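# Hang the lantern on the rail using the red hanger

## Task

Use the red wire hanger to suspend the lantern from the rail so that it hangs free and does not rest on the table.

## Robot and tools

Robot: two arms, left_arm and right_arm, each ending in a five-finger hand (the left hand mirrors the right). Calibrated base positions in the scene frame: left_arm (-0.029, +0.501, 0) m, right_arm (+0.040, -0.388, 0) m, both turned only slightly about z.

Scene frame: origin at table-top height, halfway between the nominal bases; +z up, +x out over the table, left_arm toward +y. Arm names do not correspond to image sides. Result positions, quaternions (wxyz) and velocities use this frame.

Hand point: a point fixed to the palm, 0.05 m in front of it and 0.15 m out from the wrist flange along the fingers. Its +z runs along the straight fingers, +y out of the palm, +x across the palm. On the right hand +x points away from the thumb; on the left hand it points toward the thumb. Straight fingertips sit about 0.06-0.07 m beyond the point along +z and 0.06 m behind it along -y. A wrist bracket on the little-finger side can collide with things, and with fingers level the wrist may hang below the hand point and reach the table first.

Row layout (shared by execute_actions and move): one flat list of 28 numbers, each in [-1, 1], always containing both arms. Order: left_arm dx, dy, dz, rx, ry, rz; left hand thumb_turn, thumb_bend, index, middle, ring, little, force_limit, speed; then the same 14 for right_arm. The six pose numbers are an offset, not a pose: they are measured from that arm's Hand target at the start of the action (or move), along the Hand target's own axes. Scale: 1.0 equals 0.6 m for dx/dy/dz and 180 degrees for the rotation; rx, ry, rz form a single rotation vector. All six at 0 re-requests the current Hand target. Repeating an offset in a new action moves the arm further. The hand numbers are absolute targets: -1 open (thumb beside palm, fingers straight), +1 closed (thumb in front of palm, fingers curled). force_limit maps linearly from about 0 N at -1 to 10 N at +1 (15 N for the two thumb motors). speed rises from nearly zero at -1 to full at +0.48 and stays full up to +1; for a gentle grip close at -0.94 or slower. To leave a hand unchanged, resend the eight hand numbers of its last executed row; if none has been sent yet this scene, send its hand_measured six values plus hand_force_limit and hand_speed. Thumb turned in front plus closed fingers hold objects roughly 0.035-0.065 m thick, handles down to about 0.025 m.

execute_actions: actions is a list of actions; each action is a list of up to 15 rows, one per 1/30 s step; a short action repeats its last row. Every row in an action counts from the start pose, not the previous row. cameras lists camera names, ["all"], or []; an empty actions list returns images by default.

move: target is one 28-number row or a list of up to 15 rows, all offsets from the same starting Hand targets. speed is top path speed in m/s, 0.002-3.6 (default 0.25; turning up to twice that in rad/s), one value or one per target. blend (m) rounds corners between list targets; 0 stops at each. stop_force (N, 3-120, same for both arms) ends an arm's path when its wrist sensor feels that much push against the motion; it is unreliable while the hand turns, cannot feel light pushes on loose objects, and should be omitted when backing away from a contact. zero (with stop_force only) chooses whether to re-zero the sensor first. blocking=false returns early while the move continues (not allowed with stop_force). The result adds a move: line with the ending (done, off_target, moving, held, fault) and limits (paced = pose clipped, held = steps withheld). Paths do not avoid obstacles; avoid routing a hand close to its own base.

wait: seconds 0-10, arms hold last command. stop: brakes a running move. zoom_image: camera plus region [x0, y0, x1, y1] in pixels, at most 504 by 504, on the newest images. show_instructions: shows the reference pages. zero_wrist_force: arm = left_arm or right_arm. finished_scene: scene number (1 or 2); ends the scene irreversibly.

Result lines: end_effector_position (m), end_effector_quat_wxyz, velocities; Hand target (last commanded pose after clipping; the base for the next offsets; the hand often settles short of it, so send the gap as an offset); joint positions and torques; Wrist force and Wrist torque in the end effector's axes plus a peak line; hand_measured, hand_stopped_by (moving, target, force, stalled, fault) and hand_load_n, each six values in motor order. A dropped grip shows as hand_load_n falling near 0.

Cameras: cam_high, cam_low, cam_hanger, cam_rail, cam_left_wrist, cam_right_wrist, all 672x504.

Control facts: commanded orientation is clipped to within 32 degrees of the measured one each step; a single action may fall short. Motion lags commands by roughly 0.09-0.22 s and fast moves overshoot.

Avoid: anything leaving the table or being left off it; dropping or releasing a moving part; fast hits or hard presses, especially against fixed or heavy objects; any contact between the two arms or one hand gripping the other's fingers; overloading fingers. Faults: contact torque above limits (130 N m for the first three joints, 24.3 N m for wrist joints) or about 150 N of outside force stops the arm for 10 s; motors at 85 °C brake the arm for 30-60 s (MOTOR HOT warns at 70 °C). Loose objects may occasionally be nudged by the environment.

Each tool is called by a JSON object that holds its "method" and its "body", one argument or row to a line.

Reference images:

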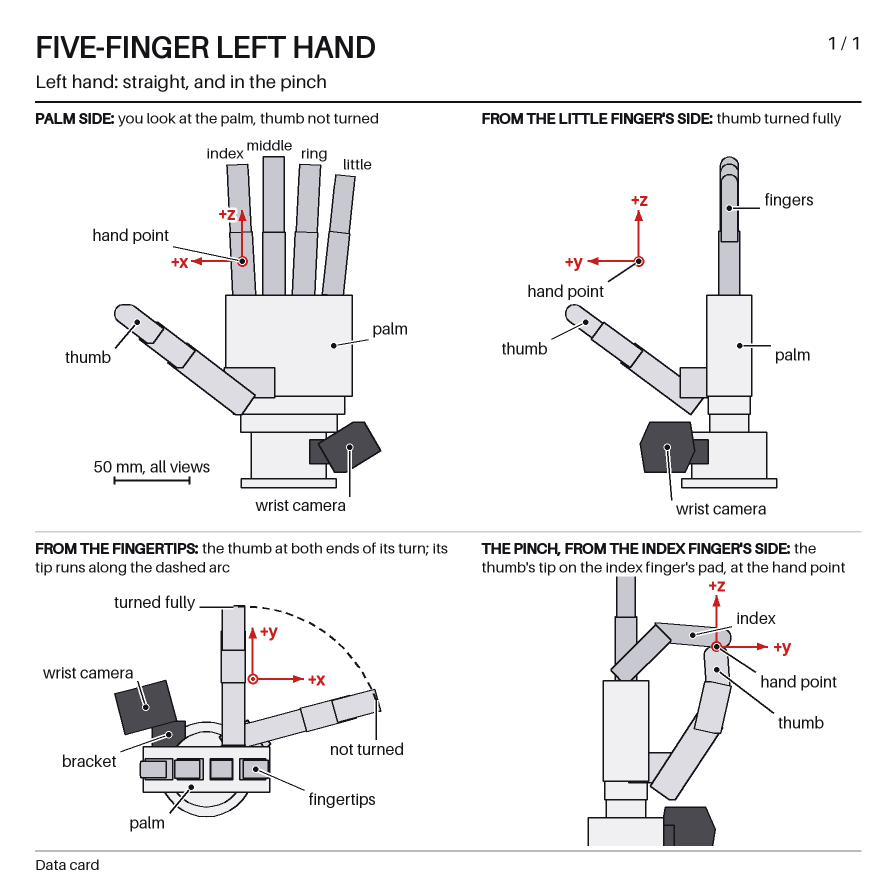

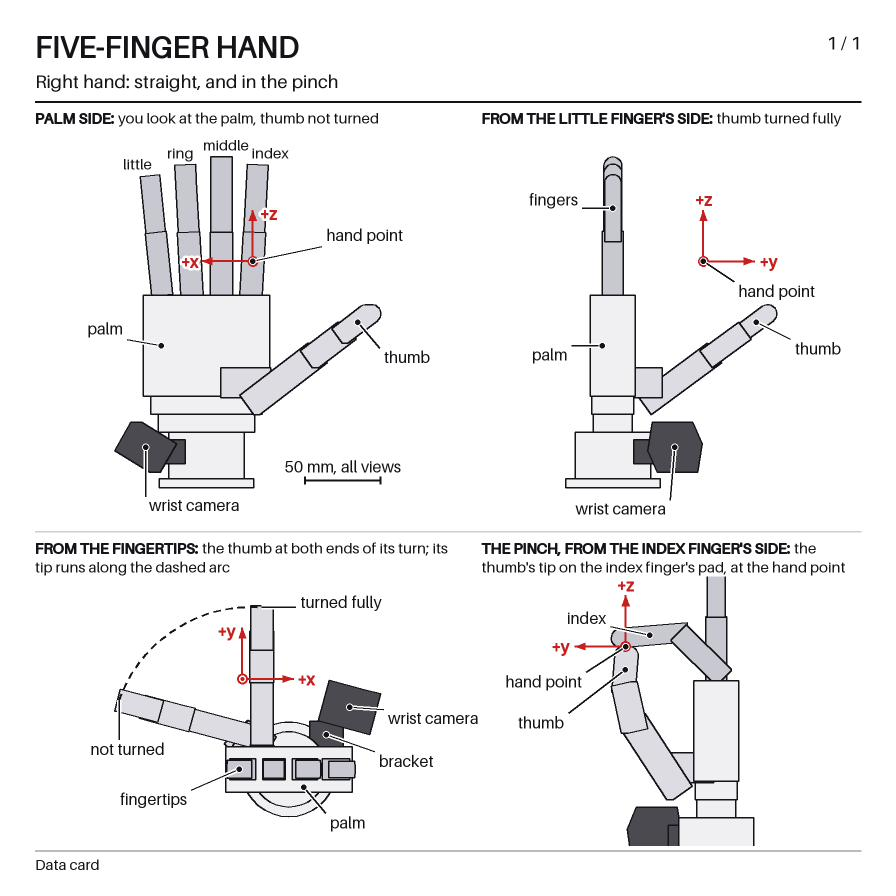

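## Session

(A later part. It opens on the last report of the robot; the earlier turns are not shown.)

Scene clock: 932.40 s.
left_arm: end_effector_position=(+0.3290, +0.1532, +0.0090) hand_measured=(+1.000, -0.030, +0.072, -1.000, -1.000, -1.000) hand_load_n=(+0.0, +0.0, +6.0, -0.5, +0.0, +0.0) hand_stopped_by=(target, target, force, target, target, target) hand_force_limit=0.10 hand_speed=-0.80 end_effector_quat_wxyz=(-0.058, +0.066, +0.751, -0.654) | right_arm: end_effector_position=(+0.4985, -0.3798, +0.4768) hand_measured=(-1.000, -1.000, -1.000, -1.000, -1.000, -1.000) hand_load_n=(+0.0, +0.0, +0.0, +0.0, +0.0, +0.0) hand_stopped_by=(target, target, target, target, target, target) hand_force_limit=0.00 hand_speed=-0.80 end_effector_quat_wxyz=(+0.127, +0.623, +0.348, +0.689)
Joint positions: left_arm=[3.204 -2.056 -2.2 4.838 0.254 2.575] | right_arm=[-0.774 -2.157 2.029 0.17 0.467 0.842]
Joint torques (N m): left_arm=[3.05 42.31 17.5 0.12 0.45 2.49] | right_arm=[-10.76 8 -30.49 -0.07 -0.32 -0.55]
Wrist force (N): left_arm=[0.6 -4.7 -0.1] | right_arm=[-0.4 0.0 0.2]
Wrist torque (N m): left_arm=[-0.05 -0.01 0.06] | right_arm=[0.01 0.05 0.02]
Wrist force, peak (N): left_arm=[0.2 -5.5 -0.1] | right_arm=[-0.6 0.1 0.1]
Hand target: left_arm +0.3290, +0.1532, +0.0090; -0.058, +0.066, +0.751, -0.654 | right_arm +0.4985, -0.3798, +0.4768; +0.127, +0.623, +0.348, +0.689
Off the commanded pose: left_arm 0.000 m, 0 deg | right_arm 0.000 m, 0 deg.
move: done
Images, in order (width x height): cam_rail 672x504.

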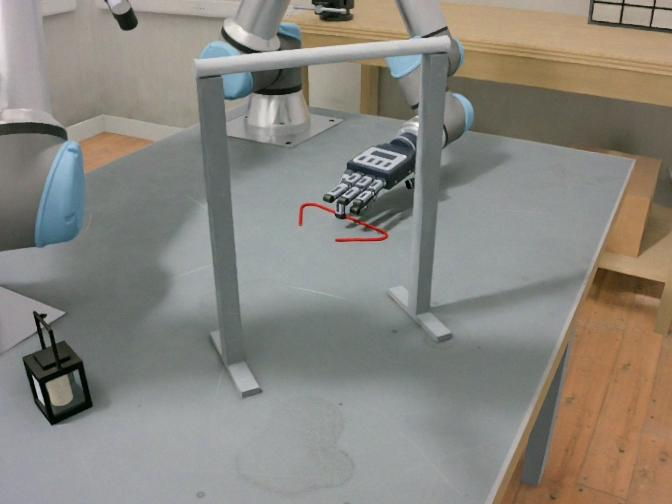

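{"method": "move", "body": {
  "target": [
    [0,-0.0033,-0.0005,0,0,0,1,-0.05,0.0,-1,-1,-1,0,-0.6,0,0,0,0,0,0,-1,-1,-1,-1,-1,-1,0,-0.8],
    [0,-0.0033,-0.0005,0,0,0,1,-0.05,0.45,-1,-1,-1,-0.2,-0.88,0,0,0,0,0,0,-1,-1,-1,-1,-1,-1,0,-0.8]
  ],
  "speed": 0.05,
  "cameras": ["cam_rail"]
}}

{"method": "zoom_image", "body": {
  "camera": "cam_rail",
  "region": [320, 190, 370, 230]
}}

Scene clock: 949.03 s.
left_arm: end_effector_position=(+0.3290, +0.1532, +0.0110) hand_measured=(+1.000, -0.050, +0.242, -1.000, -1.000, -1.000) hand_load_n=(+0.0, +1.0, +8.0, +0.0, +0.0, +0.0) hand_stopped_by=(target, target, force, target, target, target) hand_force_limit=-0.20 hand_speed=-0.88 end_effector_quat_wxyz=(-0.058, +0.066, +0.751, -0.654) | right_arm: end_effector_position=(+0.4985, -0.3798, +0.4768) hand_measured=(-1.000, -1.000, -1.000, -1.000, -1.000, -1.000) hand_load_n=(+0.0, +0.0, +0.0, +0.0, +0.0, +0.0) hand_stopped_by=(target, target, target, target, target, target) hand_force_limit=0.00 hand_speed=-0.80 end_effector_quat_wxyz=(+0.127, +0.623, +0.348, +0.689)
Joint positions: left_arm=[3.205 -2.051 -2.2 4.832 0.254 2.575] | right_arm=[-0.774 -2.157 2.029 0.17 0.467 0.842]
Joint torques (N m): left_arm=[13.81 42.94 18.45 -0.22 0.84 2.27] | right_arm=[-10.52 8.23 -30.57 0.06 -0.23 -0.51]
Wrist force (N): left_arm=[0.4 -0.4 -2.1] | right_arm=[-0.4 0.0 0.2]
Wrist torque (N m): left_arm=[-0.08 -0.01 0.04] | right_arm=[0.00 0.04 0.02]
Wrist force, peak (N): left_arm=[0.7 -5.9 0.1] | right_arm=[-0.6 0.0 -0.2]
Hand target: left_arm +0.3290, +0.1532, +0.0110; -0.058, +0.066, +0.751, -0.654 | right_arm +0.4985, -0.3798, +0.4768; +0.127, +0.623, +0.348, +0.689
Off the commanded pose: left_arm 0.000 m, 0 deg | right_arm 0.000 m, 0 deg.
move: done
Images, in order (width x height): cam_rail 672x504.

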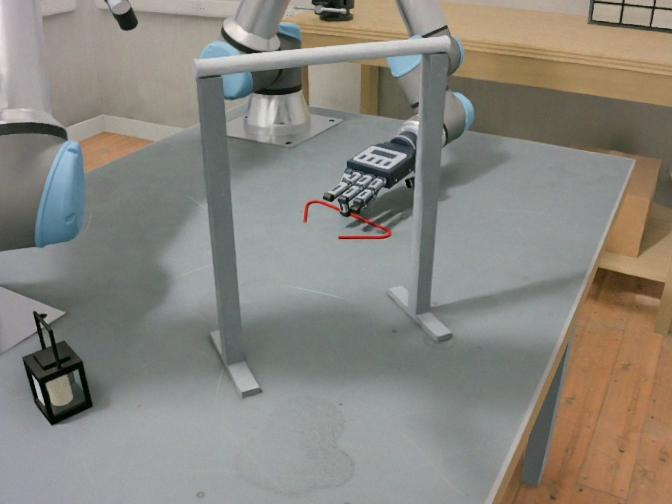

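Scaled by 10.080 from the camera's 672x504 image, which has a finer 960x720 frame.

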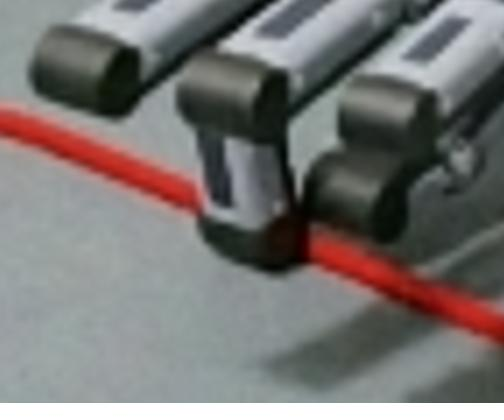

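{"method": "move", "body": {
  "target": [0,-0.0165,-0.0023,0,0,0,1,-0.05,0.45,-1,-1,-1,-0.2,-0.88,0,0,0,0,0,0,-1,-1,-1,-1,-1,-1,0,-0.8],
  "speed": 0.02,
  "cameras": ["cam_rail"]
}}

{"method": "zoom_image", "body": {
  "camera": "cam_rail",
  "region": [290, 180, 400, 260]
}}

Scene clock: 954.63 s.
left_arm: end_effector_position=(+0.3290, +0.1532, +0.0208) hand_measured=(+1.000, -0.050, +0.242, -1.000, -1.000, -1.000) hand_load_n=(+0.0, +1.0, +8.5, +0.0, +0.0, +0.0) hand_stopped_by=(target, target, force, target, target, target) hand_force_limit=-0.20 hand_speed=-0.88 end_effector_quat_wxyz=(-0.058, +0.066, +0.751, -0.654) end_effector_velocity=(+0.000, +0.000, +0.001) end_effector_angular_velocity=(+0.000, -0.001, +0.001) | right_arm: end_effector_position=(+0.4985, -0.3798, +0.4768) hand_measured=(-1.000, -1.000, -1.000, -1.000, -1.000, -1.000) hand_load_n=(+0.0, +0.0, +0.0, +0.0, +0.0, +0.0) hand_stopped_by=(target, target, target, target, target, target) hand_force_limit=0.00 hand_speed=-0.80 end_effector_quat_wxyz=(+0.127, +0.623, +0.348, +0.689)
Joint positions: left_arm=[3.205 -2.025 -2.197 4.804 0.254 2.575] | right_arm=[-0.774 -2.157 2.029 0.17 0.467 0.842]
Joint velocities: left_arm=[0.001 0.004 0 -0.005 0 0.002] | right_arm=[within noise]
Joint torques (N m): left_arm=[4.5 43.23 18.55 -0.34 -1.46 2.37] | right_arm=[-10.55 7.31 -29.63 0.04 -0.31 -0.39]
Wrist force (N): left_arm=[0.3 -0.5 -2.3] | right_arm=[-0.3 -0.3 0.2]
Wrist torque (N m): left_arm=[-0.07 0.02 0.06] | right_arm=[-0.03 0.03 0.02]
Wrist force, peak (N): left_arm=[-0.1 -0.6 -2.7] | right_arm=[-0.6 -0.1 0.2]
Hand target: left_arm +0.3290, +0.1532, +0.0210; -0.058, +0.066, +0.751, -0.654 | right_arm +0.4985, -0.3798, +0.4768; +0.127, +0.623, +0.348, +0.689
Off the commanded pose: left_arm 0.000 m, 0 deg | right_arm 0.000 m, 0 deg.
move: done
Images, in order (width x height): cam_rail 672x504.

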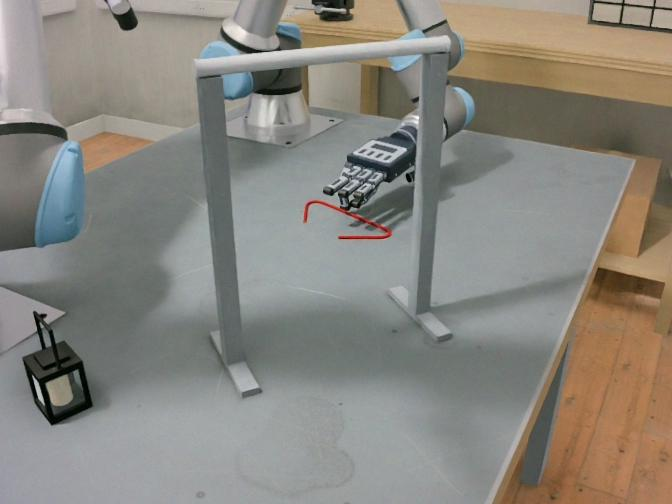

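Scaled by 4.582 from the camera's 672x504 image, which has a finer 960x720 frame.

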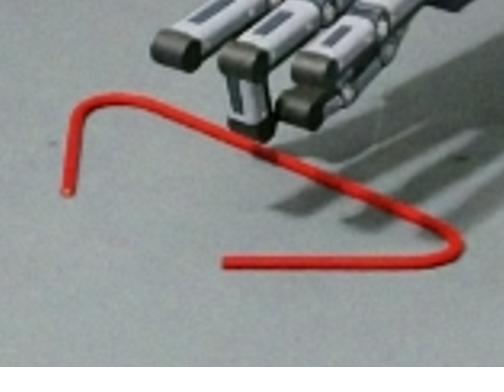

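{"method": "move", "body": {
  "target": [-0.0012,0.0082,-0.0578,0,0,0,1,-0.05,0.45,-1,-1,-1,-0.2,-0.88,0,0,0,0,0,0,-1,-1,-1,-1,-1,-1,0,-0.8],
  "speed": 0.1,
  "cameras": []
}}

{"method": "move", "body": {
  "target": [0,0.033,0.0047,0,0,0,1,-0.05,0.45,-1,-1,-1,-0.2,-0.88,0,0,0,0,0,0,-1,-1,-1,-1,-1,-1,0,-0.8],
  "speed": 0.01,
  "stop_force": 3,
  "cameras": ["cam_rail"]
}}

{"method": "zoom_image", "body": {
  "camera": "cam_rail",
  "region": [330, 180, 380, 220]
}}

{"method": "move", "body": {
  "target": [
    [0,-0.01,-0.001,0,0,0,1,-0.05,-0.4,-1,-1,-1,-0.2,0.4,0,0,0,0,0,0,-1,-1,-1,-1,-1,-1,0,-0.8],
    [0,-0.01,-0.001,0,0,0,1,-0.05,-0.4,-1,-1,-1,-0.2,0.4,0,0,0,0,0,0,-1,-1,-1,-1,-1,-1,0,-0.8]
  ],
  "speed": 0.05,
  "cameras": []
}}

{"method": "move", "body": {
  "target": [0,0.033,0.0047,0,0,0,1,-0.05,-0.4,-1,-1,-1,-0.2,0.4,0,0,0,0,0,0,-1,-1,-1,-1,-1,-1,0,-0.8],
  "speed": 0.01,
  "stop_force": 3,
  "cameras": []
}}

Scene clock: 980.80 s.
left_arm: end_effector_position=(+0.3358, +0.1876, +0.0209) hand_measured=(+1.000, -0.050, +0.242, -1.000, -1.000, -1.000) hand_load_n=(+0.0, +1.0, +8.0, +0.0, +0.0, +0.0) hand_stopped_by=(target, target, force, target, target, target) hand_force_limit=-0.20 hand_speed=-0.88 end_effector_quat_wxyz=(-0.058, +0.066, +0.752, -0.654) | right_arm: end_effector_position=(+0.4985, -0.3798, +0.4768) hand_measured=(-1.000, -1.000, -1.000, -1.000, -1.000, -1.000) hand_load_n=(+0.0, +0.0, +0.0, +0.0, +0.0, +0.0) hand_stopped_by=(target, target, target, target, target, target) hand_force_limit=0.00 hand_speed=-0.80 end_effector_quat_wxyz=(+0.127, +0.623, +0.348, +0.689)
Joint positions: left_arm=[3.284 -2.023 -2.167 4.641 0.323 2.712] | right_arm=[-0.774 -2.157 2.029 0.17 0.467 0.842]
Joint torques (N m): left_arm=[14.5 16.52 18.58 -0.64 0.93 2.38] | right_arm=[-9.97 7.09 -29.62 -0.06 -0.18 -0.36]
Wrist force (N): left_arm=[0.1 -0.4 -1.9] | right_arm=[-0.4 -0.1 0.0]
Wrist torque (N m): left_arm=[-0.09 0.07 0.03] | right_arm=[0.00 0.05 0.01]
Wrist force, peak (N): left_arm=[0.1 -0.8 -2.6] | right_arm=[-0.7 -0.1 -0.1]
Hand target: left_arm +0.3358, +0.1876, +0.0209; -0.058, +0.066, +0.751, -0.654 | right_arm +0.4985, -0.3798, +0.4768; +0.127, +0.623, +0.348, +0.689
Off the commanded pose: left_arm 0.000 m, 0 deg | right_arm 0.000 m, 0 deg.
move: done
No camera images: "cameras" was empty.

Scene clock: 983.07 s.
left_arm: end_effector_position=(+0.3358, +0.1876, +0.0102) hand_measured=(+1.000, -0.050, +0.242, -1.000, -1.000, -1.000) hand_load_n=(-0.5, +1.0, +8.0, -0.5, +0.0, +0.0) hand_stopped_by=(target, target, force, target, target, target) hand_force_limit=-0.20 hand_speed=-0.88 end_effector_quat_wxyz=(-0.058, +0.066, +0.751, -0.654) | right_arm: end_effector_position=(+0.4985, -0.3798, +0.4768) hand_measured=(-1.000, -1.000, -1.000, -1.000, -1.000, -1.000) hand_load_n=(+0.0, +0.0, +0.0, +0.0, +0.0, +0.0) hand_stopped_by=(target, target, target, target, target, target) hand_force_limit=0.00 hand_speed=-0.80 end_effector_quat_wxyz=(+0.127, +0.623, +0.348, +0.689)
Joint positions: left_arm=[3.284 -2.05 -2.17 4.669 0.323 2.712] | right_arm=[-0.774 -2.157 2.029 0.17 0.467 0.842]
Joint torques (N m): left_arm=[7.33 42.2 17.8 -0.37 -0.51 1.86] | right_arm=[-9.94 7.45 -29.66 -0.08 -0.17 -0.3]
Wrist force (N): left_arm=[0.3 -3.4 -2.6] | right_arm=[-0.3 0.0 0.0]
Wrist torque (N m): left_arm=[-0.06 0.02 0.04] | right_arm=[0.02 0.04 0.02]
Wrist force, peak (N): left_arm=[0.7 -16.6 -4.6] | right_arm=[-0.6 0.2 0.0]
Hand target: left_arm +0.3358, +0.1876, +0.0102; -0.058, +0.066, +0.751, -0.654 (not the last commanded pose) | right_arm +0.4985, -0.3798, +0.4768; +0.127, +0.623, +0.348, +0.689
Off the commanded pose: left_arm 0.009 m, 0 deg | right_arm 0.000 m, 0 deg.
move: contact (left_arm)
Images, in order (width x height): cam_rail 672x504.

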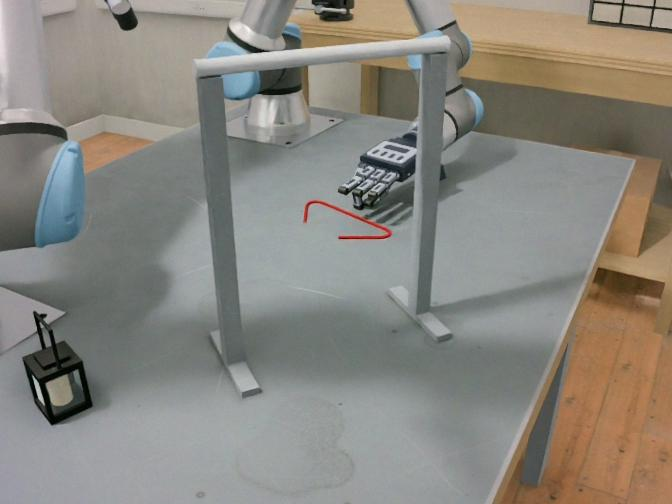

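Scaled by 10.080 from the camera's 672x504 image, which has a finer 960x720 frame.

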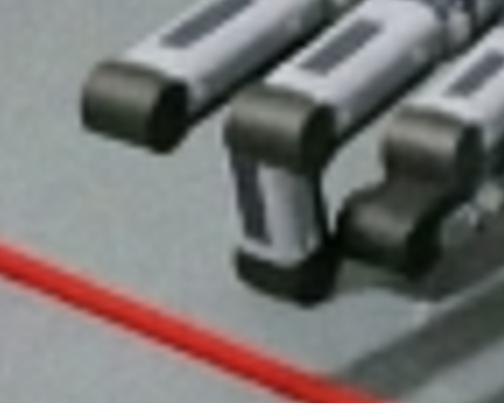

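Scene clock: 983.87 s.
left_arm: end_effector_position=(+0.3358, +0.1874, +0.0161) hand_measured=(+1.000, -0.050, -0.400, -1.000, -1.000, -1.000) hand_load_n=(+0.0, +0.0, +0.0, +0.0, +0.0, +0.0) hand_stopped_by=(target, target, target, target, target, target) hand_force_limit=-0.20 hand_speed=0.40 end_effector_quat_wxyz=(-0.058, +0.066, +0.751, -0.654) | right_arm: end_effector_position=(+0.4985, -0.3798, +0.4768) hand_measured=(-1.000, -1.000, -1.000, -1.000, -1.000, -1.000) hand_load_n=(+0.0, +0.0, +0.0, +0.0, +0.0, +0.0) hand_stopped_by=(target, target, target, target, target, target) hand_force_limit=0.00 hand_speed=-0.80 end_effector_quat_wxyz=(+0.127, +0.623, +0.348, +0.689)
Joint positions: left_arm=[3.283 -2.035 -2.169 4.654 0.323 2.711] | right_arm=[-0.774 -2.157 2.029 0.17 0.467 0.842]
Joint torques (N m): left_arm=[-15.67 42.61 18.54 -0.61 -2.13 -1.48] | right_arm=[-10.11 7.16 -29.3 -0.11 -0.2 -0.24]
Wrist force (N): left_arm=[0.5 -0.4 -1.9] | right_arm=[-0.2 0.1 0.0]
Wrist torque (N m): left_arm=[-0.07 0.01 0.10] | right_arm=[0.02 0.03 0.02]
Wrist force, peak (N): left_arm=[0.3 -4.5 -2.6] | right_arm=[-0.5 0.1 0.0]
Hand target: left_arm +0.3358, +0.1874, +0.0162; -0.058, +0.066, +0.751, -0.654 | right_arm +0.4985, -0.3798, +0.4768; +0.127, +0.623, +0.348, +0.689
Off the commanded pose: left_arm 0.000 m, 0 deg | right_arm 0.000 m, 0 deg.
move: done
No camera images: "cameras" was empty.

Scene clock: 986.10 s.
left_arm: end_effector_position=(+0.3358, +0.1873, +0.0054) hand_measured=(+1.000, -0.050, -0.400, -1.000, -1.000, -1.000) hand_load_n=(+0.0, -1.5, +0.0, +0.0, -0.5, +0.0) hand_stopped_by=(target, target, target, target, target, target) hand_force_limit=-0.20 hand_speed=0.40 end_effector_quat_wxyz=(-0.058, +0.066, +0.751, -0.654) | right_arm: end_effector_position=(+0.4985, -0.3798, +0.4768) hand_measured=(-1.000, -1.000, -1.000, -1.000, -1.000, -1.000) hand_load_n=(+0.0, +0.0, +0.0, +0.0, -0.5, +0.0) hand_stopped_by=(target, target, target, target, target, target) hand_force_limit=0.00 hand_speed=-0.80 end_effector_quat_wxyz=(+0.127, +0.623, +0.348, +0.689)
Joint positions: left_arm=[3.283 -2.062 -2.171 4.683 0.323 2.712] | right_arm=[-0.774 -2.157 2.029 0.17 0.467 0.842]
Joint torques (N m): left_arm=[-16.29 42.71 18.51 -0.38 -0.17 1.09] | right_arm=[-9.74 7.22 -29.32 -0.09 -0.12 -0.17]
Wrist force (N): left_arm=[0.3 -1.5 -2.0] | right_arm=[-0.3 -0.2 0.1]
Wrist torque (N m): left_arm=[-0.10 0.02 0.11] | right_arm=[-0.02 0.04 0.01]
Wrist force, peak (N): left_arm=[0.7 -5.6 -5.6] | right_arm=[-0.6 0.1 -0.1]
Hand target: left_arm +0.3358, +0.1873, +0.0054; -0.058, +0.066, +0.751, -0.654 (not the last commanded pose) | right_arm +0.4985, -0.3798, +0.4768; +0.127, +0.623, +0.348, +0.689
Off the commanded pose: left_arm 0.009 m, 0 deg | right_arm 0.000 m, 0 deg.
move: contact (left_arm)
No camera images: "cameras" was empty.

{"method": "move", "body": {
  "target": [0,-0.015,-0.002,0,0,0,1,-0.12,-0.4,-1,-1,-1,-0.2,0.4,0,0,0,0,0,0,-1,-1,-1,-1,-1,-1,0,-0.8],
  "speed": 0.1,
  "cameras": []
}}

{"method": "move", "body": {
  "target": [0,0.033,0.0047,0,0,0,1,-0.12,-0.4,-1,-1,-1,-0.2,0.4,0,0,0,0,0,0,-1,-1,-1,-1,-1,-1,0,-0.8],
  "speed": 0.01,
  "stop_force": 3,
  "cameras": []
}}

{"method": "move", "body": {
  "target": [
    [0,-0.01,-0.001,0,0,0,1,-0.12,-0.1,-1,-1,-1,-0.2,0.4,0,0,0,0,0,0,-1,-1,-1,-1,-1,-1,0,-0.8],
    [0,-0.012,-0.001,0,0,0,1,-0.12,0.45,-1,-1,-1,-0.2,-0.85,0,0,0,0,0,0,-1,-1,-1,-1,-1,-1,0,-0.8]
  ],
  "speed": 0.1,
  "cameras": []
}}

{"method": "move", "body": {
  "target": [0,0.033,0.0047,0,0,0,1,-0.12,0.45,-1,-1,-1,-0.2,-0.85,0,0,0,0,0,0,-1,-1,-1,-1,-1,-1,0,-0.8],
  "speed": 0.01,
  "stop_force": 3,
  "cameras": ["cam_rail"]
}}

{"method": "zoom_image", "body": {
  "camera": "cam_rail",
  "region": [330, 180, 380, 220]
}}

Scene clock: 1000.27 s.
left_arm: end_effector_position=(+0.3357, +0.1873, +0.0143) hand_measured=(+1.000, -0.120, -0.400, -1.000, -1.000, -1.000) hand_load_n=(+0.0, +0.0, +0.0, +0.0, +0.0, +0.0) hand_stopped_by=(target, target, target, target, target, target) hand_force_limit=-0.20 hand_speed=0.40 end_effector_quat_wxyz=(-0.058, +0.066, +0.751, -0.654) | right_arm: end_effector_position=(+0.4985, -0.3798, +0.4768) hand_measured=(-1.000, -1.000, -1.000, -1.000, -1.000, -1.000) hand_load_n=(+0.0, +0.0, +0.0, +0.0, +0.0, -0.5) hand_stopped_by=(target, target, target, target, target, target) hand_force_limit=0.00 hand_speed=-0.80 end_effector_quat_wxyz=(+0.127, +0.623, +0.348, +0.689)
Joint positions: left_arm=[3.283 -2.039 -2.169 4.659 0.323 2.711] | right_arm=[-0.774 -2.157 2.029 0.17 0.467 0.842]
Joint torques (N m): left_arm=[-15.81 44.26 18.91 -0.76 -2.12 2.49] | right_arm=[-9.91 7.54 -29.83 -0.2 -0.1 -0.15]
Wrist force (N): left_arm=[0.7 -0.1 -1.7] | right_arm=[-0.5 0.0 0.0]
Wrist torque (N m): left_arm=[-0.06 -0.02 0.13] | right_arm=[0.02 0.07 0.01]
Wrist force, peak (N): left_arm=[1.2 -17.1 1.9] | right_arm=[-0.6 0.0 -0.1]
Hand target: left_arm +0.3358, +0.1873, +0.0144; -0.058, +0.066, +0.751, -0.654 | right_arm +0.4985, -0.3798, +0.4768; +0.127, +0.623, +0.348, +0.689
Off the commanded pose: left_arm 0.000 m, 0 deg | right_arm 0.000 m, 0 deg.
move: done
No camera images: "cameras" was empty.

Scene clock: 1002.03 s.
left_arm: end_effector_position=(+0.3357, +0.1873, +0.0088) hand_measured=(+1.000, -0.120, -0.400, -1.000, -1.000, -1.000) hand_load_n=(+0.0, -1.5, +0.0, +0.0, +0.0, +0.0) hand_stopped_by=(target, target, target, target, target, target) hand_force_limit=-0.20 hand_speed=0.40 end_effector_quat_wxyz=(-0.058, +0.066, +0.751, -0.654) | right_arm: end_effector_position=(+0.4985, -0.3798, +0.4768) hand_measured=(-1.000, -1.000, -1.000, -1.000, -1.000, -1.000) hand_load_n=(+0.0, +0.0, +0.0, +0.0, +0.0, +0.5) hand_stopped_by=(target, target, target, target, target, target) hand_force_limit=0.00 hand_speed=-0.80 end_effector_quat_wxyz=(+0.127, +0.623, +0.348, +0.689)
Joint positions: left_arm=[3.283 -2.053 -2.17 4.674 0.323 2.711] | right_arm=[-0.774 -2.157 2.029 0.17 0.467 0.842]
Joint torques (N m): left_arm=[-15.61 43.13 17.76 -0.67 -0.4 2.06] | right_arm=[-9.41 7.35 -29.47 -0.31 0.11 -0.08]
Wrist force (N): left_arm=[0.6 -2.4 -3.0] | right_arm=[-0.2 -0.1 0.2]
Wrist torque (N m): left_arm=[-0.13 -0.01 0.13] | right_arm=[-0.01 0.02 0.02]
Wrist force, peak (N): left_arm=[1.0 -6.4 -7.0] | right_arm=[-0.4 0.1 -0.4]
Hand target: left_arm +0.3357, +0.1873, +0.0088; -0.058, +0.066, +0.751, -0.654 (not the last commanded pose) | right_arm +0.4985, -0.3798, +0.4768; +0.127, +0.623, +0.348, +0.689
Off the commanded pose: left_arm 0.014 m, 0 deg | right_arm 0.000 m, 0 deg.
move: contact (left_arm)
No camera images: "cameras" was empty.

Scene clock: 1004.13 s.
left_arm: end_effector_position=(+0.3357, +0.1869, +0.0160) hand_measured=(+1.000, -0.120, +0.258, -1.000, -1.000, -1.000) hand_load_n=(-4.5, +1.0, +4.0, -0.5, +0.0, +0.0) hand_stopped_by=(target, target, force, target, target, target) hand_force_limit=-0.20 hand_speed=-0.85 end_effector_quat_wxyz=(-0.058, +0.066, +0.751, -0.654) | right_arm: end_effector_position=(+0.4985, -0.3798, +0.4768) hand_measured=(-1.000, -1.000, -1.000, -1.000, -1.000, -1.000) hand_load_n=(+0.0, +0.0, +0.0, +0.0, +0.0, +0.0) hand_stopped_by=(target, target, target, target, target, target) hand_force_limit=0.00 hand_speed=-0.80 end_effector_quat_wxyz=(+0.127, +0.623, +0.348, +0.689)
Joint positions: left_arm=[3.282 -2.035 -2.169 4.656 0.322 2.71] | right_arm=[-0.774 -2.157 2.029 0.17 0.467 0.842]
Joint torques (N m): left_arm=[-15.02 43.38 18.54 -0.5 -1.93 -1.45] | right_arm=[-10.63 7.29 -29.38 -0.14 -0.07 -0.03]
Wrist force (N): left_arm=[0.7 -0.1 -1.4] | right_arm=[-0.1 -0.2 -0.2]
Wrist torque (N m): left_arm=[-0.06 0.01 0.16] | right_arm=[-0.01 0.03 0.02]
Wrist force, peak (N): left_arm=[1.1 -2.4 -2.8] | right_arm=[-0.6 0.1 0.0]
Hand target: left_arm +0.3357, +0.1869, +0.0160; -0.058, +0.066, +0.751, -0.654 | right_arm +0.4985, -0.3798, +0.4768; +0.127, +0.623, +0.348, +0.689
Off the commanded pose: left_arm 0.000 m, 0 deg | right_arm 0.000 m, 0 deg.
move: done
No camera images: "cameras" was empty.

Scene clock: 1005.87 s.
left_arm: end_effector_position=(+0.3357, +0.1869, +0.0102) hand_measured=(+1.000, -0.120, +0.258, -1.000, -1.000, -1.000) hand_load_n=(-4.5, +1.5, +3.5, +0.0, +0.0, +0.0) hand_stopped_by=(target, target, force, target, target, target) hand_force_limit=-0.20 hand_speed=-0.85 end_effector_quat_wxyz=(-0.058, +0.066, +0.751, -0.654) | right_arm: end_effector_position=(+0.4985, -0.3798, +0.4768) hand_measured=(-1.000, -1.000, -1.000, -1.000, -1.000, -1.000) hand_load_n=(+0.0, +0.0, +0.0, +0.5, +0.0, +0.0) hand_stopped_by=(target, target, target, target, target, target) hand_force_limit=0.00 hand_speed=-0.80 end_effector_quat_wxyz=(+0.127, +0.623, +0.348, +0.689)
Joint positions: left_arm=[3.282 -2.05 -2.17 4.672 0.322 2.71] | right_arm=[-0.774 -2.157 2.029 0.17 0.467 0.842]
Joint torques (N m): left_arm=[-14.71 43.46 18.8 -0.54 1.09 1.54] | right_arm=[-9.67 6.81 -29.3 -0.25 -0.04 -0.04]
Wrist force (N): left_arm=[0.9 -1.5 -2.0] | right_arm=[-0.2 -0.2 -0.1]
Wrist torque (N m): left_arm=[-0.04 -0.03 0.17] | right_arm=[0.00 0.03 0.02]
Wrist force, peak (N): left_arm=[1.5 -14.0 -3.7] | right_arm=[-0.4 -0.1 0.3]
Hand target: left_arm +0.3357, +0.1869, +0.0102; -0.058, +0.066, +0.751, -0.654 (not the last commanded pose) | right_arm +0.4985, -0.3798, +0.4768; +0.127, +0.623, +0.348, +0.689
Off the commanded pose: left_arm 0.014 m, 0 deg | right_arm 0.000 m, 0 deg.
move: contact (left_arm)
Images, in order (width x height): cam_rail 672x504.

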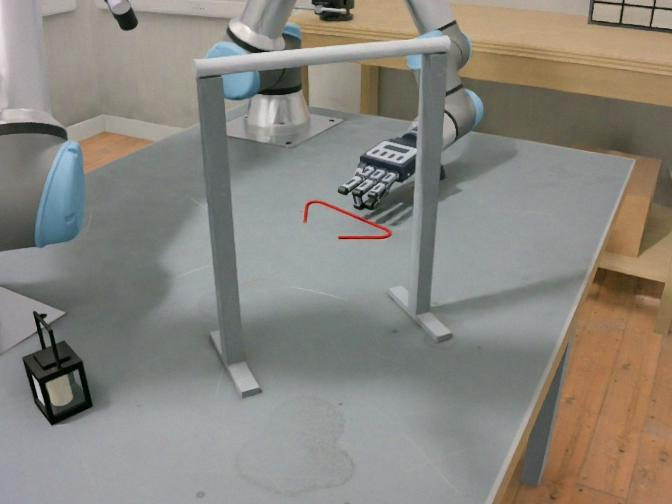

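Scaled by 10.080 from the camera's 672x504 image, which has a finer 960x720 frame.

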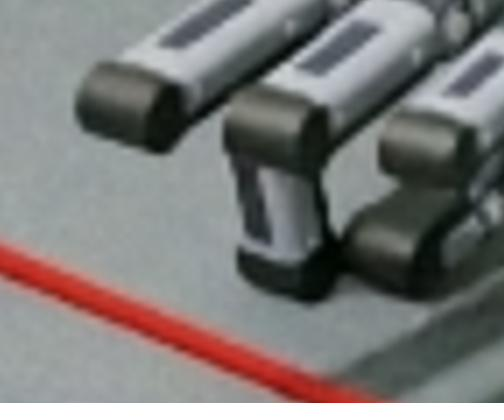

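{"method": "move", "body": {
  "target": [
    [0,-0.0248,-0.0035,0,0,0,1,-0.12,0.258,-1,-1,-1,-0.2,0.4,0,0,0,0,0,0,-1,-1,-1,-1,-1,-1,0,-0.8],
    [0.0006,-0.0288,0.0247,0,0,0,1,-0.15,0,-1,-1,-1,-0.2,0.4,0,0,0,0,0,0,-1,-1,-1,-1,-1,-1,0,-0.8],
    [0.0006,-0.0045,0.0281,0,0,0,1,-0.15,0,-1,-1,-1,-0.2,0.4,0,0,0,0,0,0,-1,-1,-1,-1,-1,-1,0,-0.8]
  ],
  "speed": [0.1,0.1,0.03],
  "cameras": ["cam_rail"]
}}

{"method": "zoom_image", "body": {
  "camera": "cam_rail",
  "region": [325, 190, 375, 230]
}}

Scene clock: 1024.03 s.
left_arm: end_effector_position=(+0.3323, +0.1701, +0.0107) hand_measured=(+1.000, -0.150, +0.000, -1.000, -1.000, -1.000) hand_load_n=(+0.0, +0.0, +0.0, +0.0, +0.0, -0.5) hand_stopped_by=(target, target, target, target, target, target) hand_force_limit=-0.20 hand_speed=0.40 end_effector_quat_wxyz=(-0.058, +0.066, +0.751, -0.654) | right_arm: end_effector_position=(+0.4985, -0.3798, +0.4768) hand_measured=(-1.000, -1.000, -1.000, -1.000, -1.000, -1.000) hand_load_n=(+0.0, +0.0, +0.0, +0.0, +0.0, +0.0) hand_stopped_by=(target, target, target, target, target, target) hand_force_limit=0.00 hand_speed=-0.80 end_effector_quat_wxyz=(+0.127, +0.623, +0.348, +0.689)
Joint positions: left_arm=[3.244 -2.049 -2.184 4.741 0.288 2.651] | right_arm=[-0.774 -2.157 2.029 0.17 0.467 0.842]
Joint torques (N m): left_arm=[-4.37 16.34 3.77 1.91 -0.51 -1.69] | right_arm=[-9.7 7.41 -29.06 -0.29 0.04 0.06]
Wrist force (N): left_arm=[0.6 -0.2 -2.1] | right_arm=[-0.1 0.3 -0.1]
Wrist torque (N m): left_arm=[-0.04 -0.02 0.15] | right_arm=[0.05 0.02 0.04]
Wrist force, peak (N): left_arm=[1.0 -2.8 -2.2] | right_arm=[-0.7 -0.1 -0.1]
Hand target: left_arm +0.3323, +0.1701, +0.0106; -0.058, +0.066, +0.751, -0.654 | right_arm +0.4985, -0.3798, +0.4768; +0.127, +0.623, +0.348, +0.689
Off the commanded pose: left_arm 0.000 m, 0 deg | right_arm 0.000 m, 0 deg.
move: done
Images, in order (width x height): cam_rail 672x504.

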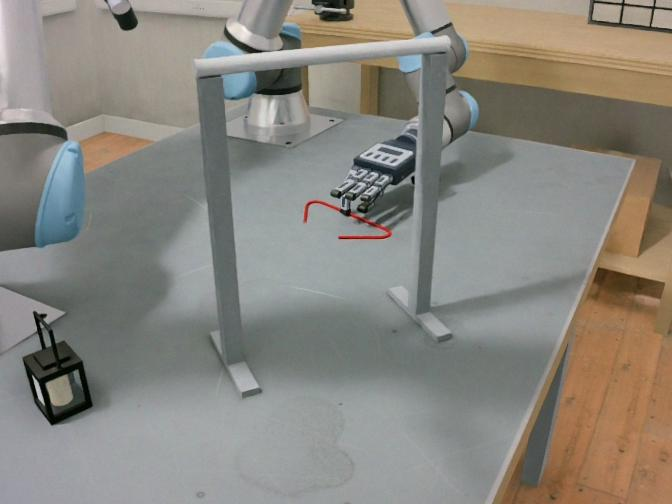

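Scaled by 10.080 from the camera's 672x504 image, which has a finer 960x720 frame.

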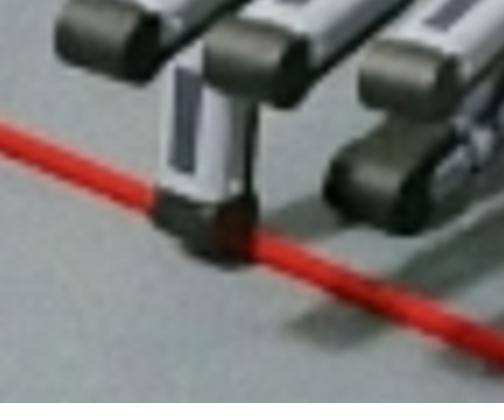

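{"method": "move", "body": {
  "target": [0,0,0,0,0,0,1,-0.15,0.45,-1,-1,-1,0.2,-0.88,0,0,0,0,0,0,-1,-1,-1,-1,-1,-1,0,-0.8],
  "speed": 0.1,
  "cameras": ["cam_rail"]
}}

{"method": "zoom_image", "body": {
  "camera": "cam_rail",
  "region": [325, 190, 375, 230]
}}

Scene clock: 1035.43 s.
left_arm: end_effector_position=(+0.3323, +0.1701, +0.0106) hand_measured=(+1.000, -0.150, +0.054, -1.000, -1.000, -1.000) hand_load_n=(+0.0, +0.0, +5.5, +0.0, +0.0, -0.5) hand_stopped_by=(target, target, force, target, target, target) hand_force_limit=0.20 hand_speed=-0.88 end_effector_quat_wxyz=(-0.058, +0.066, +0.751, -0.654) | right_arm: end_effector_position=(+0.4985, -0.3798, +0.4768) hand_measured=(-1.000, -1.000, -1.000, -1.000, -1.000, -1.000) hand_load_n=(+0.0, +0.5, +0.0, +0.0, +0.0, +0.0) hand_stopped_by=(target, target, target, target, target, target) hand_force_limit=0.00 hand_speed=-0.80 end_effector_quat_wxyz=(+0.127, +0.623, +0.348, +0.689)
Joint positions: left_arm=[3.244 -2.049 -2.184 4.741 0.288 2.651] | right_arm=[-0.774 -2.157 2.029 0.17 0.467 0.842]
Joint torques (N m): left_arm=[-13.83 18.1 3.89 2.52 -0.52 -1.79] | right_arm=[-9.9 7.34 -28.95 -0.2 0.1 0.08]
Wrist force (N): left_arm=[0.7 -5.1 -0.3] | right_arm=[-0.4 0.1 0.0]
Wrist torque (N m): left_arm=[0.00 -0.01 0.17] | right_arm=[0.04 0.07 0.02]
Wrist force, peak (N): left_arm=[0.7 -6.2 -0.4] | right_arm=[-0.7 0.0 0.1]
Hand target: left_arm +0.3323, +0.1701, +0.0106; -0.058, +0.066, +0.751, -0.654 | right_arm +0.4985, -0.3798, +0.4768; +0.127, +0.623, +0.348, +0.689
Off the commanded pose: left_arm 0.000 m, 0 deg | right_arm 0.000 m, 0 deg.
move: done
Images, in order (width x height): cam_rail 672x504.

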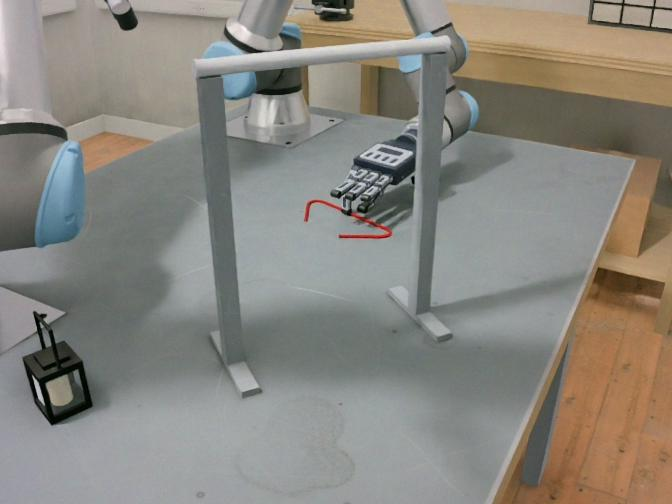

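Scaled by 10.080 from the camera's 672x504 image, which has a finer 960x720 frame.

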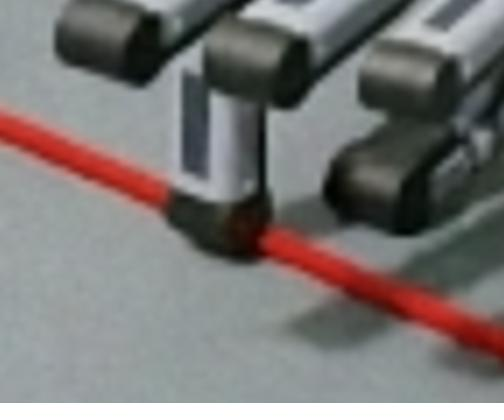

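{"method": "move", "body": {
  "target": [
    [0,-0.0015,0,0,0,0,1,-0.15,0.03,-1,-1,-1,0.2,-0.7,0,0,0,0,0,0,-1,-1,-1,-1,-1,-1,0,-0.8],
    [0,-0.0015,0,0,0,0,1,-0.15,0.16,-1,-1,-1,0.2,-0.7,0,0,0,0,0,0,-1,-1,-1,-1,-1,-1,0,-0.8]
  ],
  "speed": 0.1,
  "cameras": ["cam_rail"]
}}

{"method": "zoom_image", "body": {
  "camera": "cam_rail",
  "region": [325, 190, 375, 230]
}}

Scene clock: 1046.20 s.
left_arm: end_effector_position=(+0.3323, +0.1700, +0.0115) hand_measured=(+1.000, -0.150, +0.136, -1.000, -1.000, -1.000) hand_load_n=(+0.0, +0.0, +6.0, +0.0, +0.0, +0.0) hand_stopped_by=(target, target, force, target, target, target) hand_force_limit=0.20 hand_speed=-0.70 end_effector_quat_wxyz=(-0.058, +0.066, +0.751, -0.654) | right_arm: end_effector_position=(+0.4985, -0.3798, +0.4768) hand_measured=(-1.000, -1.000, -1.000, -1.000, -1.000, -1.000) hand_load_n=(+0.0, +0.0, +0.0, +0.0, +0.0, +0.5) hand_stopped_by=(target, target, target, target, target, target) hand_force_limit=0.00 hand_speed=-0.80 end_effector_quat_wxyz=(+0.127, +0.623, +0.348, +0.689)
Joint positions: left_arm=[3.243 -2.047 -2.184 4.739 0.287 2.651] | right_arm=[-0.774 -2.157 2.029 0.17 0.467 0.842]
Joint torques (N m): left_arm=[-11.37 39.03 17.93 0.82 1.17 -1.19] | right_arm=[-9.68 6.87 -29.14 -0.25 0.1 0.25]
Wrist force (N): left_arm=[1.1 -7.1 0.1] | right_arm=[-0.2 -0.2 0.0]
Wrist torque (N m): left_arm=[-0.03 -0.01 0.19] | right_arm=[-0.01 0.03 0.02]
Wrist force, peak (N): left_arm=[0.3 -9.6 0.0] | right_arm=[-0.5 0.3 -0.4]
Hand target: left_arm +0.3323, +0.1700, +0.0115; -0.058, +0.066, +0.751, -0.654 | right_arm +0.4985, -0.3798, +0.4768; +0.127, +0.623, +0.348, +0.689
Off the commanded pose: left_arm 0.000 m, 0 deg | right_arm 0.000 m, 0 deg.
move: done
Images, in order (width x height): cam_rail 672x504.

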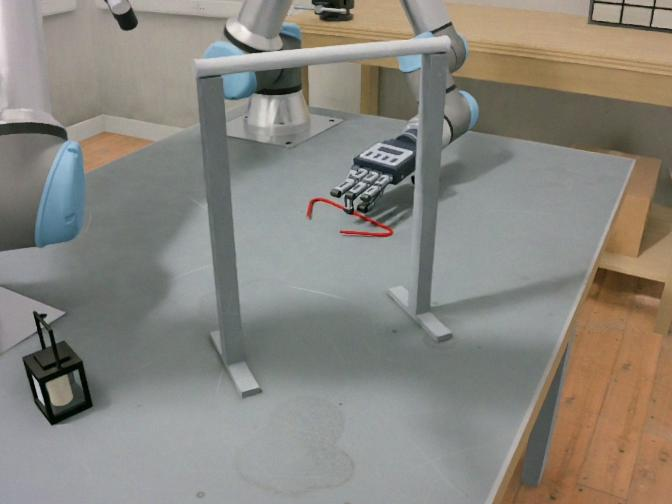

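Scaled by 10.080 from the camera's 672x504 image, which has a finer 960x720 frame.

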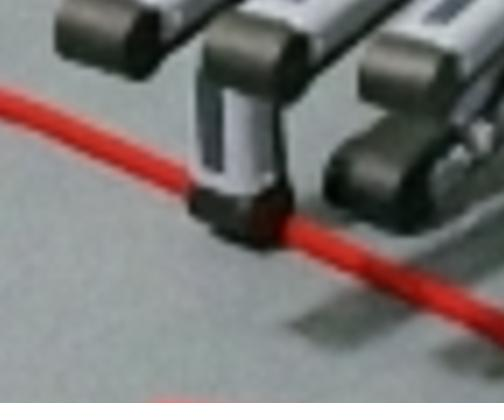

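{"method": "move", "body": {
  "target": [0,-0.0004,0,0,0,0,1,-0.15,0.45,-1,-1,-1,0.6,-0.8,0,0,0,0,0,0,-1,-1,-1,-1,-1,-1,0,-0.8],
  "speed": 0.1,
  "cameras": ["cam_rail"]
}}

{"method": "zoom_image", "body": {
  "camera": "cam_rail",
  "region": [325, 190, 375, 230]
}}

Scene clock: 1056.30 s.
left_arm: end_effector_position=(+0.3323, +0.1700, +0.0117) hand_measured=(+1.000, -0.150, +0.152, -1.000, -1.000, -1.000) hand_load_n=(+0.0, +0.0, +7.0, -0.5, +0.0, -0.5) hand_stopped_by=(target, target, force, target, target, target) hand_force_limit=0.60 hand_speed=-0.80 end_effector_quat_wxyz=(-0.058, +0.066, +0.751, -0.654) | right_arm: end_effector_position=(+0.4985, -0.3798, +0.4768) hand_measured=(-1.000, -1.000, -1.000, -1.000, -1.000, -1.000) hand_load_n=(+0.0, +0.0, +0.0, +0.0, +0.0, +0.0) hand_stopped_by=(target, target, target, target, target, target) hand_force_limit=0.00 hand_speed=-0.80 end_effector_quat_wxyz=(+0.127, +0.623, +0.348, +0.689)
Joint positions: left_arm=[3.243 -2.046 -2.184 4.739 0.288 2.651] | right_arm=[-0.774 -2.157 2.029 0.17 0.467 0.842]
Joint torques (N m): left_arm=[3.15 41.66 16.55 -0.08 -0.58 -1.6] | right_arm=[-9.82 6.85 -29.05 -0.4 0.03 0.31]
Wrist force (N): left_arm=[0.1 -9.2 0.7] | right_arm=[-0.5 0.2 0.1]
Wrist torque (N m): left_arm=[-0.02 0.02 0.19] | right_arm=[0.03 0.07 0.01]
Wrist force, peak (N): left_arm=[0.0 -14.7 0.1] | right_arm=[-0.7 -0.3 0.2]
Hand target: left_arm +0.3323, +0.1700, +0.0117; -0.058, +0.066, +0.751, -0.654 | right_arm +0.4985, -0.3798, +0.4768; +0.127, +0.623, +0.348, +0.689
Off the commanded pose: left_arm 0.000 m, 0 deg | right_arm 0.000 m, 0 deg.
move: done
Images, in order (width x height): cam_rail 672x504.

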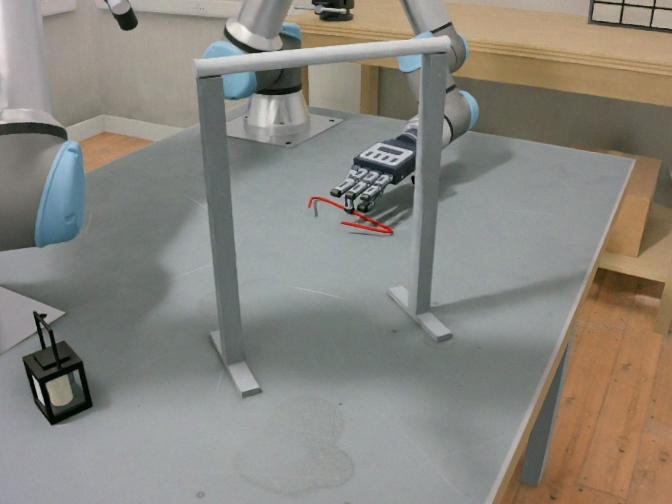

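Scaled by 10.080 from the camera's 672x504 image, which has a finer 960x720 frame.

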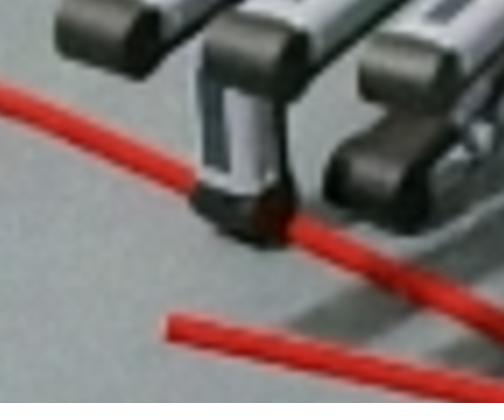

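{"method": "move", "body": {
  "target": [0,-0.0165,-0.0023,0,0,0,1,-0.15,0.45,-1,-1,-1,0.6,-0.8,0,0,0,0,0,0,-1,-1,-1,-1,-1,-1,0,-0.8],
  "speed": 0.02,
  "cameras": ["cam_rail"]
}}

{"method": "zoom_image", "body": {
  "camera": "cam_rail",
  "region": [295, 170, 405, 250]
}}

Scene clock: 1063.23 s.
left_arm: end_effector_position=(+0.3323, +0.1700, +0.0216) hand_measured=(+1.000, -0.150, +0.152, -1.000, -1.000, -1.000) hand_load_n=(+0.0, +0.0, +0.0, +0.0, +0.0, +0.0) hand_stopped_by=(target, target, force, target, target, target) hand_force_limit=0.60 hand_speed=-0.80 end_effector_quat_wxyz=(-0.058, +0.066, +0.751, -0.654) | right_arm: end_effector_position=(+0.4985, -0.3798, +0.4768) hand_measured=(-1.000, -1.000, -1.000, -1.000, -1.000, -1.000) hand_load_n=(+0.0, +0.0, +0.0, +0.0, +0.0, +0.0) hand_stopped_by=(target, target, target, target, target, target) hand_force_limit=0.00 hand_speed=-0.80 end_effector_quat_wxyz=(+0.127, +0.623, +0.348, +0.689)
Joint positions: left_arm=[3.243 -2.021 -2.182 4.711 0.287 2.65] | right_arm=[-0.774 -2.157 2.029 0.17 0.467 0.842]
Joint torques (N m): left_arm=[-11.52 44.62 19.78 -0.36 -1 2.63] | right_arm=[-9.09 6.73 -28.44 -0.34 0.05 0.28]
Wrist force (N): left_arm=[0.5 -0.4 -1.5] | right_arm=[-0.4 -0.1 0.2]
Wrist torque (N m): left_arm=[-0.11 0.02 0.13] | right_arm=[-0.02 0.05 0.00]
Wrist force, peak (N): left_arm=[0.2 -9.6 0.7] | right_arm=[-0.6 0.1 0.0]
Hand target: left_arm +0.3323, +0.1700, +0.0217; -0.058, +0.066, +0.751, -0.654 | right_arm +0.4985, -0.3798, +0.4768; +0.127, +0.623, +0.348, +0.689
Off the commanded pose: left_arm 0.000 m, 0 deg | right_arm 0.000 m, 0 deg.
move: done
Images, in order (width x height): cam_rail 672x504.

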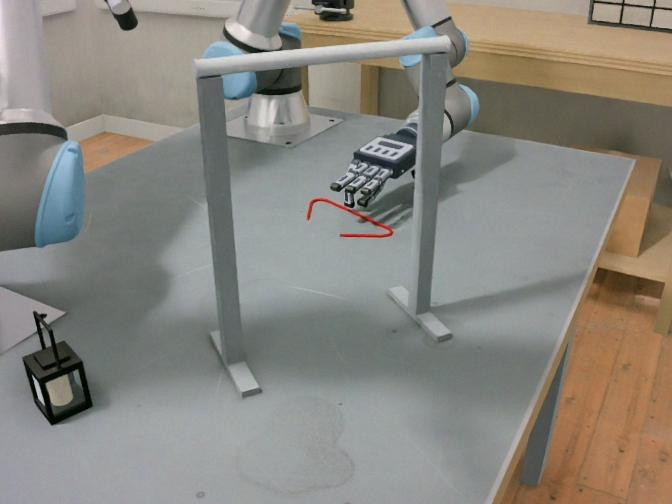

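Scaled by 4.582 from the camera's 672x504 image, which has a finer 960x720 frame.

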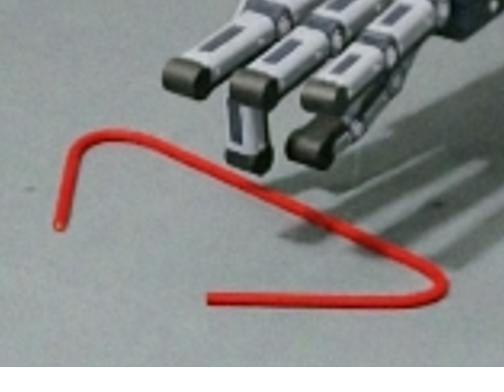

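{"method": "move", "body": {
  "target": [
    [0,-0.002,0,0,0,0,1,-0.15,0.05,-1,-1,-1,0.0,0.2,0,0,0,0,0,0,-1,-1,-1,-1,-1,-1,0,-0.8],
    [0,0.0155,0.0022,0,0,0,1,-0.15,0.05,-1,-1,-1,0.0,0.2,0,0,0,0,0,0,-1,-1,-1,-1,-1,-1,0,-0.8],
    [0,0.0155,0.0022,0,0,0,1,-0.15,0.45,-1,-1,-1,0.0,-0.8,0,0,0,0,0,0,-1,-1,-1,-1,-1,-1,0,-0.8]
  ],
  "speed": 0.04,
  "cameras": ["cam_rail"]
}}

{"method": "zoom_image", "body": {
  "camera": "cam_rail",
  "region": [325, 190, 375, 230]
}}

Scene clock: 1085.00 s.
left_arm: end_effector_position=(+0.3323, +0.1700, +0.0123) hand_measured=(+1.000, -0.150, +0.268, -1.000, -1.000, -1.000) hand_load_n=(-3.0, +1.0, +5.0, -0.5, +0.0, +0.0) hand_stopped_by=(target, target, force, target, target, target) hand_force_limit=0.00 hand_speed=-0.80 end_effector_quat_wxyz=(-0.058, +0.066, +0.751, -0.654) | right_arm: end_effector_position=(+0.4985, -0.3798, +0.4768) hand_measured=(-1.000, -1.000, -1.000, -1.000, -1.000, -1.000) hand_load_n=(+0.0, +0.0, -0.5, +0.0, +0.0, +0.0) hand_stopped_by=(target, target, target, target, target, target) hand_force_limit=0.00 hand_speed=-0.80 end_effector_quat_wxyz=(+0.127, +0.623, +0.348, +0.689)
Joint positions: left_arm=[3.243 -2.045 -2.184 4.737 0.287 2.65] | right_arm=[-0.774 -2.157 2.029 0.17 0.467 0.842]
Joint torques (N m): left_arm=[15.45 17.19 4.63 2.05 0.46 -1.58] | right_arm=[-8.65 6.37 -29.02 -0.53 0.2 0.47]
Wrist force (N): left_arm=[0.6 -0.6 -2.4] | right_arm=[-0.2 -0.1 -0.2]
Wrist torque (N m): left_arm=[-0.06 0.00 0.11] | right_arm=[0.01 0.04 0.02]
Wrist force, peak (N): left_arm=[1.0 -1.2 -2.4] | right_arm=[-0.5 -0.2 -0.3]
Hand target: left_arm +0.3323, +0.1700, +0.0123; -0.058, +0.066, +0.751, -0.654 | right_arm +0.4985, -0.3798, +0.4768; +0.127, +0.623, +0.348, +0.689
Off the commanded pose: left_arm 0.000 m, 0 deg | right_arm 0.000 m, 0 deg.
move: done
Images, in order (width x height): cam_rail 672x504.

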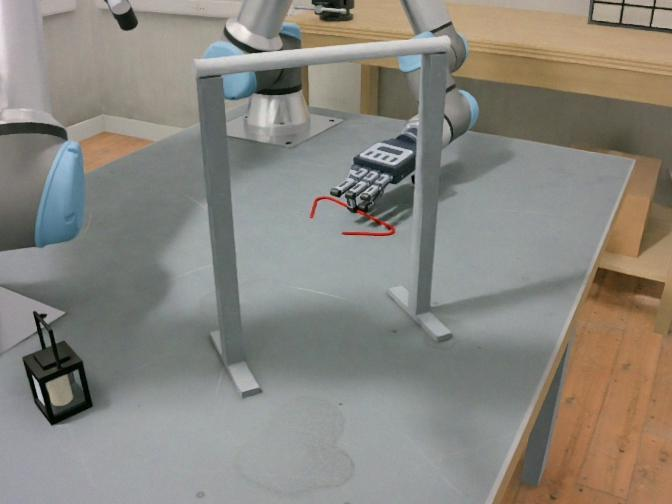

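Scaled by 10.080 from the camera's 672x504 image, which has a finer 960x720 frame.

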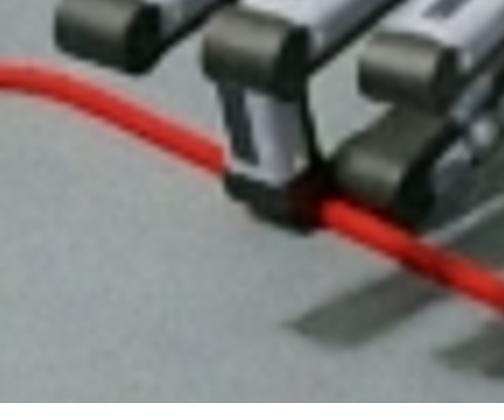

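{"method": "move", "body": {
  "target": [
    [0,-0.0198,-0.0028,0,0,0,1,-0.15,0.26,-1,-1,-1,0.0,0.2,0,0,0,0,0,0,-1,-1,-1,-1,-1,-1,0,-0.8],
    [-0.0002,-0.0184,-0.0128,0.0278,0,0,1,-0.125,0.0,-1,-1,-1,0.0,0.2,0,0,0,0,0,0,-1,-1,-1,-1,-1,-1,0,-0.8]
  ],
  "speed": 0.06,
  "cameras": ["cam_rail"]
}}

{"method": "zoom_image", "body": {
  "camera": "cam_rail",
  "region": [295, 170, 405, 250]
}}

Scene clock: 1110.97 s.
left_arm: end_effector_position=(+0.3335, +0.1759, +0.0243) hand_measured=(+1.000, -0.126, +0.000, -1.000, -1.000, -1.000) hand_load_n=(+0.0, +0.0, +0.0, +0.0, +0.0, +0.0) hand_stopped_by=(target, target, target, target, target, target) hand_force_limit=0.00 hand_speed=0.20 end_effector_quat_wxyz=(-0.060, +0.064, +0.722, -0.686) | right_arm: end_effector_position=(+0.4985, -0.3798, +0.4768) hand_measured=(-1.000, -1.000, -1.000, -1.000, -1.000, -1.000) hand_load_n=(+0.0, +0.0, -0.5, +0.0, +0.0, +0.0) hand_stopped_by=(target, target, target, target, target, target) hand_force_limit=0.00 hand_speed=-0.80 end_effector_quat_wxyz=(+0.127, +0.623, +0.348, +0.689)
Joint positions: left_arm=[3.274 -2.081 -2.099 4.362 0.287 2.967] | right_arm=[-0.774 -2.157 2.029 0.17 0.467 0.842]
Joint torques (N m): left_arm=[14.16 18.44 19.47 -1 1.3 2.45] | right_arm=[-8.64 6.6 -28.42 -0.49 0.25 0.57]
Wrist force (N): left_arm=[0.7 -0.4 -2.3] | right_arm=[-0.2 0.0 0.0]
Wrist torque (N m): left_arm=[-0.05 -0.07 0.04] | right_arm=[0.02 0.03 0.02]
Wrist force, peak (N): left_arm=[0.8 -1.1 -2.8] | right_arm=[-0.7 -0.1 0.0]
Hand target: left_arm +0.3335, +0.1759, +0.0243; -0.060, +0.064, +0.722, -0.686 | right_arm +0.4985, -0.3798, +0.4768; +0.127, +0.623, +0.348, +0.689
Off the commanded pose: left_arm 0.000 m, 0 deg | right_arm 0.000 m, 0 deg.
move: done
Images, in order (width x height): cam_rail 672x504.

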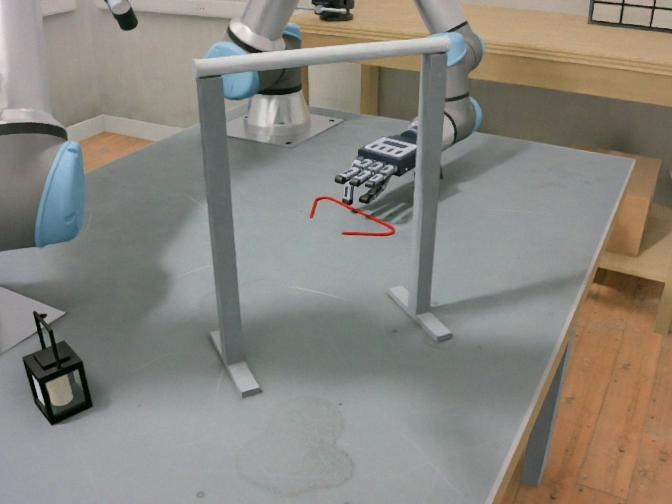

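Scaled by 4.582 from the camera's 672x504 image, which has a finer 960x720 frame.

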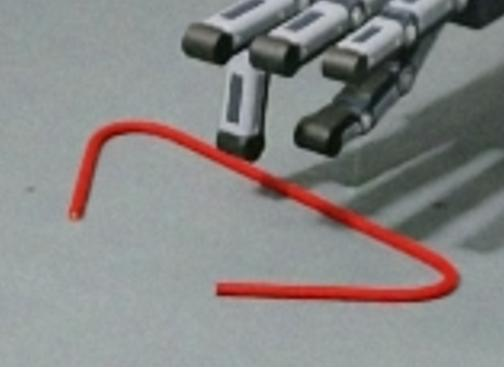

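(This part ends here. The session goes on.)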